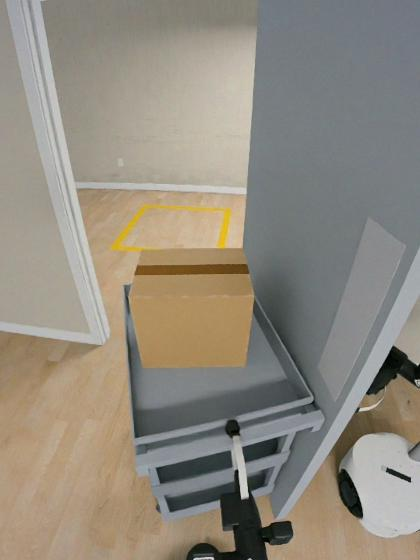

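Request:
move:
  r2: {"base": {"translate_m": 0.3, "strafe_m": 0.02}, "pace": "default", "contact_limits": {"translate_m": 0.8}}
  blocking: false
  cameras: []

Request:
wait:
  seconds: 6
  cameras: ["r2_head_camera"]

Scene clock: 2096.10 s.
move: r2 moving
r1.base_odometry: x=-1.346 y=-1.001 heading=+1.821
r1.turned_by_wheels: +0.000
r1.turned_by_imu: +0.000
r1.base_tilt: forward=-1.5 right=+1.3
r1.lidar_m: 0.47 0.40 0.68 5.07 2.39 1.37 1.19 1.21 0.85 0.70 0.71 0.64
r1.base_status: not commanded
r1.joint_positions: lift_m=+0.640 arm_m=+0.000 wrist_yaw_rad=+0.977 wrist_pitch_rad=+0.002 wrist_roll_rad=+0.000 gripper_m=-0.029
r1.joint_status: not commanded
r1.measured_speeds: translate_m=+0.000 strafe_m=+0.000 rotate_rad=+0.000 lift_m=+0.000 arm_m=+0.000 wrist_yaw_rad=+0.000 wrist_pitch_rad=+0.000 wrist_roll_rad=+0.000
r1.motor_effort: lift_m=+21(21) arm_m=-8(8) wheel_0=+5(6) wheel_1=-9(9) wheel_2=+12(12)
r1.servo_current: wrist_yaw_rad=59(59) wrist_pitch_rad=39(46) wrist_roll_rad=52(59) gripper_m=72(78)
r1.contact_limits: translate_m 0.7
r1.hand_pose: x=+0.4050 y=+0.1902 z=+0.8174 quat_wxyz=(+0.883, +0.000, +0.001, +0.470) (m; r1's base frame)
r1.wrist_depth_mm: - - - 183 223 206 190 / - - - 236 224 204 191 / - 732 715 237 224 204 191 / - 759 544 239 225 203 193 / - - - 239 226 206 193 / - - - 183 218 207 194 / - 741 177 182 225 202 -
r2.base_odometry: x=-3.117 y=-0.585 heading=-2.645
r2.turned_by_wheels: +0.000
r2.turned_by_imu: +0.003
r2.base_tilt: forward=-0.7 right=+0.1
r2.lidar_m: 0.35 0.34 2.34 2.76 3.08 4.48 - 2.41 1.90 1.91 0.66 0.42
r2.base_status: translate_m moving; strafe_m moving
r2.joint_positions: lift_m=+0.685 arm_m=+0.000 wrist_yaw_rad=+0.000 wrist_pitch_rad=+0.002 wrist_roll_rad=+1.569 gripper_m=-0.011
r2.joint_status: not commanded
r2.measured_speeds: translate_m=+0.120 strafe_m=+0.006 rotate_rad=-0.007 lift_m=+0.000 arm_m=+0.000 wrist_yaw_rad=-0.012 wrist_pitch_rad=+0.000 wrist_roll_rad=+0.000
r2.motor_effort: lift_m=+18(18) arm_m=+4(4) wheel_0=+11(17) wheel_1=+10(11) wheel_2=-21(21)
r2.servo_current: wrist_yaw_rad=33(72) wrist_pitch_rad=39(46) wrist_roll_rad=52(52) gripper_m=59(65)
r2.contact_limits: translate_m 0.8
r2.hand_pose: x=+0.4592 y=-0.0875 z=+0.8626 quat_wxyz=(+0.708, +0.707, +0.001, -0.001) (m; r2's base frame)
r2.wrist_depth_mm: - - - 201 268 278 278 / - - - 194 258 - - / - - - 188 251 - - / - - 452 184 244 - - / - 449 445 178 236 - - / - 452 189 174 184 - - / - - 459 112 225 - -
pictures: none
No camera images: "cameras" was empty.

Scene clock: 2098.07 s.
earlier move: r2 done
r1.base_odometry: x=-1.346 y=-1.001 heading=+1.821
r1.turned_by_wheels: +0.000
r1.turned_by_imu: +0.000
r1.base_tilt: forward=-1.6 right=+1.3
r1.lidar_m: 0.48 0.38 0.68 5.03 2.39 1.38 1.19 1.21 0.84 0.69 0.71 0.66
r1.base_status: not commanded
r1.joint_positions: lift_m=+0.640 arm_m=+0.000 wrist_yaw_rad=+0.977 wrist_pitch_rad=+0.002 wrist_roll_rad=+0.000 gripper_m=-0.029
r1.joint_status: not commanded
r1.measured_speeds: translate_m=+0.000 strafe_m=+0.000 rotate_rad=+0.000 lift_m=+0.000 arm_m=+0.000 wrist_yaw_rad=+0.000 wrist_pitch_rad=+0.000 wrist_roll_rad=+0.000
r1.motor_effort: lift_m=+21(21) arm_m=-8(8) wheel_0=+5(6) wheel_1=-9(9) wheel_2=+12(12)
r1.servo_current: wrist_yaw_rad=39(65) wrist_pitch_rad=46(46) wrist_roll_rad=39(65) gripper_m=72(78)
r1.contact_limits: translate_m 0.7
r1.hand_pose: x=+0.4050 y=+0.1902 z=+0.8174 quat_wxyz=(+0.883, +0.000, +0.001, +0.470) (m; r1's base frame)
r1.wrist_depth_mm: - - 621 183 222 205 190 / - - 627 236 224 204 190 / - - 591 237 224 204 191 / - - - 239 225 203 192 / - - - 239 226 206 193 / - - - 184 217 207 194 / - 1983 177 182 225 202 -
r2.base_odometry: x=-3.344 y=-0.729 heading=-2.645
r2.turned_by_wheels: +0.000
r2.turned_by_imu: +0.007
r2.base_tilt: forward=-0.7 right=+0.1
r2.lidar_m: 0.38 0.38 1.91 2.70 3.02 4.75 - 2.43 2.00 0.66 0.34 0.41
r2.base_status: done
r2.joint_positions: lift_m=+0.685 arm_m=+0.000 wrist_yaw_rad=-0.003 wrist_pitch_rad=+0.002 wrist_roll_rad=+1.569 gripper_m=-0.011
r2.joint_status: not commanded
r2.measured_speeds: translate_m=+0.000 strafe_m=+0.000 rotate_rad=+0.000 lift_m=+0.000 arm_m=+0.000 wrist_yaw_rad=+0.000 wrist_pitch_rad=+0.000 wrist_roll_rad=+0.000
r2.motor_effort: lift_m=+18(18) arm_m=+4(4) wheel_0=+5(17) wheel_1=+4(12) wheel_2=-7(22)
r2.servo_current: wrist_yaw_rad=39(72) wrist_pitch_rad=39(46) wrist_roll_rad=59(59) gripper_m=59(72)
r2.contact_limits: translate_m 0.8
r2.hand_pose: x=+0.4590 y=-0.0883 z=+0.8626 quat_wxyz=(+0.708, +0.707, +0.000, -0.002) (m; r2's base frame)
r2.wrist_depth_mm: - - - 187 250 - - / - - - 185 246 - - / - - - 183 244 - - / - 449 449 181 242 - - / - 459 459 178 237 - - / - - 187 177 183 - - / - - 477 112 232 - -
wait: 1.97 of 6 s (r2 has come to rest)
pictures: r2_head_camera
Images, in order (width x height): r2_head_camera 420x560.

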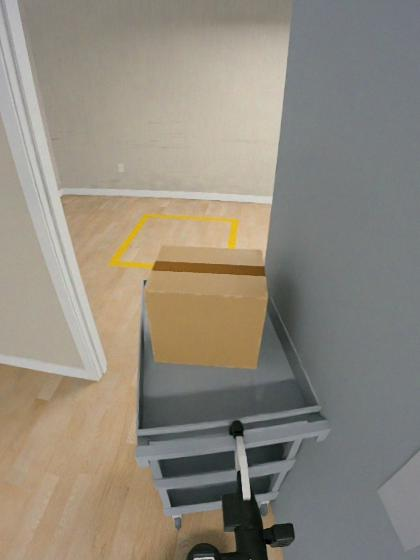

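Request:
move:
  r2: {"base": {"translate_m": 0.35, "strafe_m": 0.022}, "pace": "default", "contact_limits": {"translate_m": 0.8}}
  blocking: false
  cameras: []

Request:
wait:
  seconds: 6
  cameras: ["r2_head_camera"]

Scene clock: 2116.67 s.
move: r2 moving
r1.base_odometry: x=-1.346 y=-1.001 heading=+1.821
r1.turned_by_wheels: +0.000
r1.turned_by_imu: +0.000
r1.base_tilt: forward=-1.5 right=+1.2
r1.lidar_m: 0.46 0.38 0.70 5.06 2.38 1.37 1.19 1.18 0.83 0.71 0.70 0.64
r1.base_status: not commanded
r1.joint_positions: lift_m=+0.640 arm_m=+0.000 wrist_yaw_rad=+0.977 wrist_pitch_rad=+0.002 wrist_roll_rad=+0.000 gripper_m=-0.029
r1.joint_status: not commanded
r1.measured_speeds: translate_m=+0.000 strafe_m=+0.000 rotate_rad=+0.000 lift_m=+0.000 arm_m=+0.000 wrist_yaw_rad=+0.000 wrist_pitch_rad=+0.000 wrist_roll_rad=+0.000
r1.motor_effort: lift_m=+21(21) arm_m=-8(8) wheel_0=+5(6) wheel_1=-9(9) wheel_2=+12(12)
r1.servo_current: wrist_yaw_rad=46(65) wrist_pitch_rad=46(46) wrist_roll_rad=33(65) gripper_m=78(78)
r1.contact_limits: translate_m 0.7
r1.hand_pose: x=+0.4050 y=+0.1902 z=+0.8174 quat_wxyz=(+0.883, +0.000, +0.001, +0.470) (m; r1's base frame)
r1.wrist_depth_mm: - - - 183 223 206 189 / - - - 236 223 204 191 / - - 597 237 224 204 191 / - - - 239 225 203 192 / - - - 239 226 206 193 / - - - 183 218 207 193 / - 1983 177 182 225 202 -
r2.base_odometry: x=-3.371 y=-0.746 heading=-2.645
r2.turned_by_wheels: +0.000
r2.turned_by_imu: +0.000
r2.base_tilt: forward=-0.7 right=+0.1
r2.lidar_m: 0.35 0.35 1.88 2.70 3.02 4.75 - 2.47 2.01 0.64 0.32 0.43
r2.base_status: translate_m moving; strafe_m moving
r2.joint_positions: lift_m=+0.685 arm_m=+0.000 wrist_yaw_rad=-0.003 wrist_pitch_rad=+0.002 wrist_roll_rad=+1.569 gripper_m=-0.011
r2.joint_status: not commanded
r2.measured_speeds: translate_m=+0.121 strafe_m=+0.007 rotate_rad=-0.002 lift_m=+0.000 arm_m=+0.000 wrist_yaw_rad=+0.000 wrist_pitch_rad=+0.000 wrist_roll_rad=+0.000
r2.motor_effort: lift_m=+18(18) arm_m=+4(4) wheel_0=+9(18) wheel_1=+9(11) wheel_2=-18(20)
r2.servo_current: wrist_yaw_rad=52(52) wrist_pitch_rad=39(46) wrist_roll_rad=46(52) gripper_m=59(59)
r2.contact_limits: translate_m 0.8
r2.hand_pose: x=+0.4590 y=-0.0883 z=+0.8626 quat_wxyz=(+0.708, +0.707, +0.000, -0.002) (m; r2's base frame)
r2.wrist_depth_mm: - - - 186 250 - - / - - - 183 245 - - / - - - 181 243 - - / - 449 445 181 240 - - / - 462 459 177 236 - - / - - 188 176 183 - - / - - 477 112 231 - -
pictures: none
No camera images: "cameras" was empty.

Scene clock: 2118.80 s.
earlier move: r2 done
r1.base_odometry: x=-1.346 y=-1.001 heading=+1.821
r1.turned_by_wheels: +0.000
r1.turned_by_imu: +0.000
r1.base_tilt: forward=-1.5 right=+1.2
r1.lidar_m: 0.47 0.39 4.14 5.07 2.35 1.38 1.19 1.20 0.84 0.70 0.71 0.66
r1.base_status: not commanded
r1.joint_positions: lift_m=+0.640 arm_m=+0.000 wrist_yaw_rad=+0.977 wrist_pitch_rad=+0.002 wrist_roll_rad=+0.000 gripper_m=-0.029
r1.joint_status: not commanded
r1.measured_speeds: translate_m=+0.000 strafe_m=+0.000 rotate_rad=+0.000 lift_m=+0.000 arm_m=+0.000 wrist_yaw_rad=+0.000 wrist_pitch_rad=+0.000 wrist_roll_rad=+0.000
r1.motor_effort: lift_m=+21(21) arm_m=-8(8) wheel_0=+4(6) wheel_1=-8(9) wheel_2=+12(12)
r1.servo_current: wrist_yaw_rad=72(72) wrist_pitch_rad=46(52) wrist_roll_rad=46(72) gripper_m=78(85)
r1.contact_limits: translate_m 0.7
r1.hand_pose: x=+0.4050 y=+0.1902 z=+0.8174 quat_wxyz=(+0.883, +0.000, +0.001, +0.470) (m; r1's base frame)
r1.wrist_depth_mm: - - - 183 223 205 190 / - - - 236 224 204 191 / - - - 236 224 204 191 / - - - 239 225 202 193 / - - - 239 226 206 193 / - - - 183 217 207 195 / - - 177 182 225 202 -
r2.base_odometry: x=-3.641 y=-0.916 heading=-2.644
r2.turned_by_wheels: +0.001
r2.turned_by_imu: +0.003
r2.base_tilt: forward=-0.7 right=+0.0
r2.lidar_m: 0.38 0.38 1.29 2.61 2.93 4.70 - 2.56 0.34 0.28 0.31 0.39
r2.base_status: done
r2.joint_positions: lift_m=+0.685 arm_m=+0.000 wrist_yaw_rad=+0.004 wrist_pitch_rad=+0.002 wrist_roll_rad=+1.569 gripper_m=-0.011
r2.joint_status: not commanded
r2.measured_speeds: translate_m=+0.000 strafe_m=+0.000 rotate_rad=+0.000 lift_m=+0.000 arm_m=+0.000 wrist_yaw_rad=+0.000 wrist_pitch_rad=+0.000 wrist_roll_rad=+0.000
r2.motor_effort: lift_m=+18(18) arm_m=+4(4) wheel_0=+7(18) wheel_1=+4(12) wheel_2=+0(20)
r2.servo_current: wrist_yaw_rad=46(59) wrist_pitch_rad=39(52) wrist_roll_rad=52(59) gripper_m=59(72)
r2.contact_limits: translate_m 0.8
r2.hand_pose: x=+0.4596 y=-0.0863 z=+0.8626 quat_wxyz=(+0.708, +0.707, +0.002, +0.001) (m; r2's base frame)
r2.wrist_depth_mm: - - - 182 244 - - / - - - 181 240 1921 - / - - - 179 240 - - / - 449 445 179 239 - - / - 466 459 178 238 - - / - - 189 177 183 - - / - - - 112 234 - -
wait: 2.13 of 6 s (r2 has come to rest)
pictures: r2_head_camera
Images, in order (width x height): r2_head_camera 420x560.

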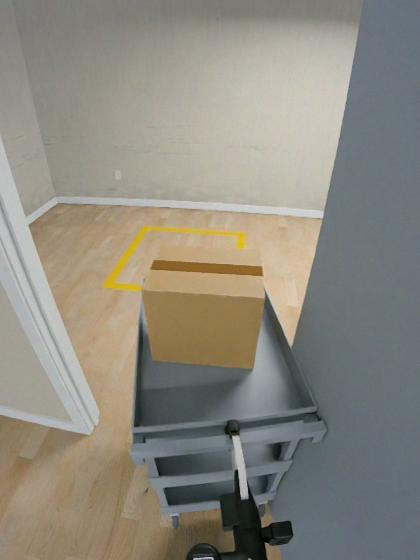

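Request:
wait:
  seconds: 0
  cameras: ["r2_head_camera"]

Scene clock: 2141.80 s.
r1.base_odometry: x=-1.346 y=-1.001 heading=+1.821
r1.turned_by_wheels: +0.000
r1.turned_by_imu: +0.000
r1.base_tilt: forward=-1.5 right=+1.3
r1.lidar_m: 0.45 0.37 4.13 5.05 2.34 1.41 1.21 1.21 0.83 0.70 0.70 0.62
r1.base_status: not commanded
r1.joint_positions: lift_m=+0.640 arm_m=+0.000 wrist_yaw_rad=+0.977 wrist_pitch_rad=+0.002 wrist_roll_rad=+0.000 gripper_m=-0.029
r1.joint_status: not commanded
r1.measured_speeds: translate_m=+0.000 strafe_m=+0.000 rotate_rad=+0.000 lift_m=+0.000 arm_m=+0.000 wrist_yaw_rad=+0.000 wrist_pitch_rad=+0.000 wrist_roll_rad=+0.000
r1.motor_effort: lift_m=+21(21) arm_m=-8(8) wheel_0=+5(6) wheel_1=-9(9) wheel_2=+12(12)
r1.servo_current: wrist_yaw_rad=46(72) wrist_pitch_rad=46(52) wrist_roll_rad=46(72) gripper_m=72(85)
r1.contact_limits: translate_m 0.7
r1.hand_pose: x=+0.4050 y=+0.1902 z=+0.8174 quat_wxyz=(+0.883, +0.000, +0.001, +0.470) (m; r1's base frame)
r1.wrist_depth_mm: - - - 183 222 205 190 / - - - 236 223 204 190 / - - - 236 225 204 191 / - - - 239 225 203 193 / - - - 239 225 206 193 / - - - 183 218 207 194 / - 1983 177 182 224 202 -
r2.base_odometry: x=-3.641 y=-0.916 heading=-2.644
r2.turned_by_wheels: +0.000
r2.turned_by_imu: +0.000
r2.base_tilt: forward=-0.7 right=+0.1
r2.lidar_m: 0.37 0.39 1.33 2.60 2.91 4.70 - 2.55 0.33 0.30 0.32 0.42
r2.base_status: done
r2.joint_positions: lift_m=+0.685 arm_m=+0.000 wrist_yaw_rad=+0.004 wrist_pitch_rad=+0.002 wrist_roll_rad=+1.569 gripper_m=-0.011
r2.joint_status: not commanded
r2.measured_speeds: translate_m=+0.000 strafe_m=+0.000 rotate_rad=+0.000 lift_m=+0.000 arm_m=+0.000 wrist_yaw_rad=+0.000 wrist_pitch_rad=+0.000 wrist_roll_rad=+0.000
r2.motor_effort: lift_m=+18(18) arm_m=+4(4) wheel_0=+7(18) wheel_1=+3(12) wheel_2=+0(20)
r2.servo_current: wrist_yaw_rad=52(59) wrist_pitch_rad=39(52) wrist_roll_rad=46(59) gripper_m=59(72)
r2.contact_limits: translate_m 0.8
r2.hand_pose: x=+0.4596 y=-0.0863 z=+0.8626 quat_wxyz=(+0.708, +0.707, +0.002, +0.001) (m; r2's base frame)
r2.wrist_depth_mm: - - - 182 243 - - / - - - 181 242 1983 - / - - - 180 242 - - / - 452 445 179 239 - - / - 466 459 178 238 - - / - - 189 177 183 - - / - - - 112 235 - -
pictures: r2_head_camera
Images, in order (width x height): r2_head_camera 420x560.

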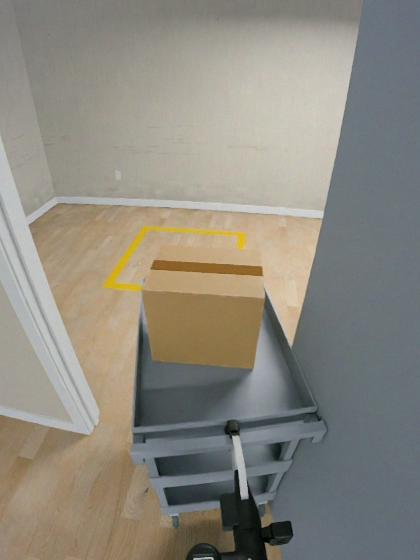

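Request:
move:
  r2: {"base": {"strafe_m": 0.03}, "contact_limits": {"strafe_m": 0.8}}
  blocking: false
  cameras: []

Request:
wait:
  seconds: 2
  cameras: []

Request:
move:
  r2: {"base": {"translate_m": 0.35, "strafe_m": 0.024}, "contact_limits": {"translate_m": 0.8}}
  blocking: false
  cameras: []

Request:
wait:
  seconds: 4
  cameras: ["r2_head_camera"]

Scene clock: 2223.27 s.
move: r2 moving
r1.base_odometry: x=-1.346 y=-1.001 heading=+1.821
r1.turned_by_wheels: +0.000
r1.turned_by_imu: +0.000
r1.base_tilt: forward=-1.6 right=+1.2
r1.lidar_m: 0.47 0.38 4.11 5.06 2.36 1.42 1.20 1.21 0.84 0.70 0.72 0.67
r1.base_status: not commanded
r1.joint_positions: lift_m=+0.640 arm_m=+0.000 wrist_yaw_rad=+0.977 wrist_pitch_rad=+0.002 wrist_roll_rad=+0.000 gripper_m=-0.029
r1.joint_status: not commanded
r1.measured_speeds: translate_m=+0.000 strafe_m=+0.000 rotate_rad=+0.000 lift_m=+0.000 arm_m=+0.000 wrist_yaw_rad=+0.000 wrist_pitch_rad=+0.000 wrist_roll_rad=+0.000
r1.motor_effort: lift_m=+21(21) arm_m=-8(8) wheel_0=+5(6) wheel_1=-9(9) wheel_2=+12(12)
r1.servo_current: wrist_yaw_rad=52(65) wrist_pitch_rad=33(46) wrist_roll_rad=65(65) gripper_m=78(85)
r1.contact_limits: translate_m 0.7
r1.hand_pose: x=+0.4050 y=+0.1902 z=+0.8174 quat_wxyz=(+0.883, +0.000, +0.001, +0.470) (m; r1's base frame)
r1.wrist_depth_mm: - - - 183 222 204 190 / - - - 236 223 204 191 / - - - 237 225 205 191 / - - - 238 225 204 192 / - - - 240 226 205 193 / - - - 184 217 207 194 / - - 177 182 225 202 -
r2.base_odometry: x=-3.629 y=-0.939 heading=-2.644
r2.turned_by_wheels: +0.000
r2.turned_by_imu: +0.000
r2.base_tilt: forward=-0.7 right=+0.1
r2.lidar_m: 0.38 0.38 1.32 2.59 2.89 4.65 - 2.56 0.36 0.31 0.33 0.43
r2.base_status: strafe_m moving
r2.joint_positions: lift_m=+0.685 arm_m=+0.000 wrist_yaw_rad=-0.005 wrist_pitch_rad=+0.002 wrist_roll_rad=+1.569 gripper_m=-0.011
r2.joint_status: not commanded
r2.measured_speeds: translate_m=-0.001 strafe_m=+0.042 rotate_rad=+0.006 lift_m=+0.000 arm_m=+0.000 wrist_yaw_rad=-0.007 wrist_pitch_rad=+0.000 wrist_roll_rad=+0.000
r2.motor_effort: lift_m=+18(18) arm_m=+4(4) wheel_0=-6(17) wheel_1=+2(11) wheel_2=-1(1)
r2.servo_current: wrist_yaw_rad=46(59) wrist_pitch_rad=39(46) wrist_roll_rad=46(52) gripper_m=59(65)
r2.contact_limits: strafe_m 0.8
r2.hand_pose: x=+0.4588 y=-0.0888 z=+0.8626 quat_wxyz=(+0.708, +0.707, -0.001, -0.002) (m; r2's base frame)
r2.wrist_depth_mm: - - - 186 249 - - / - - - 185 246 1863 - / - - - 183 243 - - / - 455 449 181 240 - - / - 462 459 178 238 - - / - - 187 177 184 - - / - - 484 112 234 - -
pictures: none
No camera images: "cameras" was empty.

Scene clock: 2223.73 s.
earlier move: r2 done
r1.base_odometry: x=-1.346 y=-1.001 heading=+1.821
r1.turned_by_wheels: +0.000
r1.turned_by_imu: +0.000
r1.base_tilt: forward=-1.5 right=+1.2
r1.lidar_m: 0.47 0.39 4.11 5.06 2.36 1.40 1.19 1.19 0.82 0.71 0.70 0.66
r1.base_status: not commanded
r1.joint_positions: lift_m=+0.640 arm_m=+0.000 wrist_yaw_rad=+0.977 wrist_pitch_rad=+0.002 wrist_roll_rad=+0.000 gripper_m=-0.029
r1.joint_status: not commanded
r1.measured_speeds: translate_m=+0.000 strafe_m=+0.000 rotate_rad=+0.000 lift_m=+0.000 arm_m=+0.000 wrist_yaw_rad=+0.000 wrist_pitch_rad=+0.000 wrist_roll_rad=+0.000
r1.motor_effort: lift_m=+21(21) arm_m=-8(8) wheel_0=+5(6) wheel_1=-9(9) wheel_2=+12(12)
r1.servo_current: wrist_yaw_rad=59(65) wrist_pitch_rad=46(46) wrist_roll_rad=46(65) gripper_m=72(85)
r1.contact_limits: translate_m 0.7
r1.hand_pose: x=+0.4050 y=+0.1902 z=+0.8174 quat_wxyz=(+0.883, +0.000, +0.001, +0.470) (m; r1's base frame)
r1.wrist_depth_mm: - - - 183 222 205 190 / - - - 236 223 204 190 / - - - 237 224 204 191 / - - - 238 225 204 192 / - - - 239 225 206 193 / - - - 184 218 207 194 / - 1983 177 182 224 202 -
r2.base_odometry: x=-3.627 y=-0.942 heading=-2.644
r2.turned_by_wheels: +0.000
r2.turned_by_imu: +0.000
r2.base_tilt: forward=-0.6 right=+0.1
r2.lidar_m: 0.36 0.39 1.32 2.57 2.86 4.62 - 2.58 0.36 0.34 0.33 0.40
r2.base_status: done
r2.joint_positions: lift_m=+0.685 arm_m=+0.000 wrist_yaw_rad=-0.005 wrist_pitch_rad=+0.002 wrist_roll_rad=+1.569 gripper_m=-0.011
r2.joint_status: not commanded
r2.measured_speeds: translate_m=+0.000 strafe_m=+0.000 rotate_rad=+0.000 lift_m=+0.000 arm_m=+0.000 wrist_yaw_rad=+0.000 wrist_pitch_rad=+0.000 wrist_roll_rad=+0.000
r2.motor_effort: lift_m=+18(18) arm_m=+4(4) wheel_0=-6(17) wheel_1=+0(11) wheel_2=+0(1)
r2.servo_current: wrist_yaw_rad=46(59) wrist_pitch_rad=39(46) wrist_roll_rad=46(59) gripper_m=59(65)
r2.contact_limits: strafe_m 0.8
r2.hand_pose: x=+0.4588 y=-0.0889 z=+0.8626 quat_wxyz=(+0.708, +0.707, -0.001, -0.002) (m; r2's base frame)
r2.wrist_depth_mm: - - - 183 245 - - / - - - 182 244 1863 - / - - - 181 242 - - / - 452 445 180 239 - - / - 466 462 178 238 - - / - - 188 177 183 - - / - - 484 112 236 - -
wait: 0.47 of 2 s (r2 has come to rest)
pictures: none
No camera images: "cameras" was empty.

Scene clock: 2224.23 s.
move: r2 moving
r1.base_odometry: x=-1.346 y=-1.001 heading=+1.821
r1.turned_by_wheels: +0.000
r1.turned_by_imu: +0.000
r1.base_tilt: forward=-1.6 right=+1.2
r1.lidar_m: 0.46 0.38 4.14 5.06 2.38 1.38 1.19 1.20 0.81 0.72 0.72 0.65
r1.base_status: not commanded
r1.joint_positions: lift_m=+0.640 arm_m=+0.000 wrist_yaw_rad=+0.977 wrist_pitch_rad=+0.002 wrist_roll_rad=+0.000 gripper_m=-0.029
r1.joint_status: not commanded
r1.measured_speeds: translate_m=+0.000 strafe_m=+0.000 rotate_rad=+0.000 lift_m=+0.000 arm_m=+0.000 wrist_yaw_rad=+0.000 wrist_pitch_rad=+0.000 wrist_roll_rad=+0.000
r1.motor_effort: lift_m=+21(21) arm_m=-8(8) wheel_0=+5(5) wheel_1=-9(9) wheel_2=+12(12)
r1.servo_current: wrist_yaw_rad=46(59) wrist_pitch_rad=39(46) wrist_roll_rad=46(52) gripper_m=72(78)
r1.contact_limits: translate_m 0.7
r1.hand_pose: x=+0.4050 y=+0.1902 z=+0.8174 quat_wxyz=(+0.883, +0.000, +0.001, +0.470) (m; r1's base frame)
r1.wrist_depth_mm: - - - 183 222 204 190 / - - - 236 224 204 191 / - - - 237 225 204 191 / - - - 238 224 203 192 / - - - 239 225 206 193 / - - - 184 217 206 194 / - 1983 177 182 225 202 -
r2.base_odometry: x=-3.653 y=-0.959 heading=-2.644
r2.turned_by_wheels: +0.000
r2.turned_by_imu: +0.001
r2.base_tilt: forward=-0.7 right=+0.1
r2.lidar_m: 0.36 0.39 1.25 2.55 2.90 4.59 - 2.58 0.37 0.33 0.34 0.42
r2.base_status: translate_m moving; strafe_m moving
r2.joint_positions: lift_m=+0.685 arm_m=+0.000 wrist_yaw_rad=-0.003 wrist_pitch_rad=+0.002 wrist_roll_rad=+1.569 gripper_m=-0.011
r2.joint_status: not commanded
r2.measured_speeds: translate_m=+0.120 strafe_m=+0.009 rotate_rad=-0.002 lift_m=+0.000 arm_m=+0.000 wrist_yaw_rad=+0.011 wrist_pitch_rad=+0.000 wrist_roll_rad=+0.000
r2.motor_effort: lift_m=+18(18) arm_m=+4(4) wheel_0=+10(10) wheel_1=+9(10) wheel_2=-13(18)
r2.servo_current: wrist_yaw_rad=65(65) wrist_pitch_rad=39(39) wrist_roll_rad=46(52) gripper_m=59(65)
r2.contact_limits: translate_m 0.8
r2.hand_pose: x=+0.4590 y=-0.0883 z=+0.8626 quat_wxyz=(+0.708, +0.707, +0.000, -0.002) (m; r2's base frame)
r2.wrist_depth_mm: - - - 180 241 1661 - / - - - 179 241 1708 - / - - - 178 239 - - / - 452 445 178 239 - - / - 462 459 177 237 - - / - - 187 177 183 - - / - - - 112 235 - -
pictures: none
No camera images: "cameras" was empty.

Scene clock: 2226.40 s.
earlier move: r2 done
r1.base_odometry: x=-1.346 y=-1.001 heading=+1.821
r1.turned_by_wheels: +0.000
r1.turned_by_imu: +0.000
r1.base_tilt: forward=-1.6 right=+1.2
r1.lidar_m: 0.47 0.39 4.13 5.07 2.35 1.40 1.18 1.20 0.83 0.71 0.71 0.66
r1.base_status: not commanded
r1.joint_positions: lift_m=+0.640 arm_m=+0.000 wrist_yaw_rad=+0.977 wrist_pitch_rad=+0.002 wrist_roll_rad=+0.000 gripper_m=-0.029
r1.joint_status: not commanded
r1.measured_speeds: translate_m=+0.000 strafe_m=+0.000 rotate_rad=+0.000 lift_m=+0.000 arm_m=+0.000 wrist_yaw_rad=+0.000 wrist_pitch_rad=+0.000 wrist_roll_rad=+0.000
r1.motor_effort: lift_m=+21(21) arm_m=-8(8) wheel_0=+5(6) wheel_1=-9(9) wheel_2=+12(12)
r1.servo_current: wrist_yaw_rad=46(65) wrist_pitch_rad=39(52) wrist_roll_rad=52(59) gripper_m=78(85)
r1.contact_limits: translate_m 0.7
r1.hand_pose: x=+0.4050 y=+0.1902 z=+0.8174 quat_wxyz=(+0.883, +0.000, +0.001, +0.470) (m; r1's base frame)
r1.wrist_depth_mm: - - - 183 222 205 190 / - - - 236 224 204 191 / - - - 236 224 204 191 / - - - 239 225 202 193 / - - - 239 226 205 193 / - - - 183 218 206 193 / - 1983 177 182 225 201 -
r2.base_odometry: x=-3.923 y=-1.130 heading=-2.643
r2.turned_by_wheels: +0.000
r2.turned_by_imu: +0.002
r2.base_tilt: forward=-0.7 right=+0.0
r2.lidar_m: 0.39 0.38 0.72 2.50 2.80 4.47 - 0.56 0.33 0.33 0.32 0.40
r2.base_status: done
r2.joint_positions: lift_m=+0.685 arm_m=+0.000 wrist_yaw_rad=+0.002 wrist_pitch_rad=+0.002 wrist_roll_rad=+1.569 gripper_m=-0.011
r2.joint_status: not commanded
r2.measured_speeds: translate_m=+0.000 strafe_m=+0.000 rotate_rad=+0.000 lift_m=+0.000 arm_m=+0.000 wrist_yaw_rad=+0.000 wrist_pitch_rad=+0.000 wrist_roll_rad=+0.000
r2.motor_effort: lift_m=+18(18) arm_m=+4(4) wheel_0=+7(14) wheel_1=+4(10) wheel_2=-1(18)
r2.servo_current: wrist_yaw_rad=46(65) wrist_pitch_rad=39(46) wrist_roll_rad=52(65) gripper_m=59(65)
r2.contact_limits: translate_m 0.8
r2.hand_pose: x=+0.4594 y=-0.0870 z=+0.8626 quat_wxyz=(+0.708, +0.707, +0.001, +0.000) (m; r2's base frame)
r2.wrist_depth_mm: - - - 174 233 1708 1205 / - - - 174 234 1756 - / - - 539 175 236 - - / - 452 445 175 236 - - / - 466 466 176 237 - - / - - 189 177 185 - - / - - - 112 238 - -
wait: 2.17 of 4 s (r2 has come to rest)
pictures: r2_head_camera
Images, in order (width x height): r2_head_camera 420x560.

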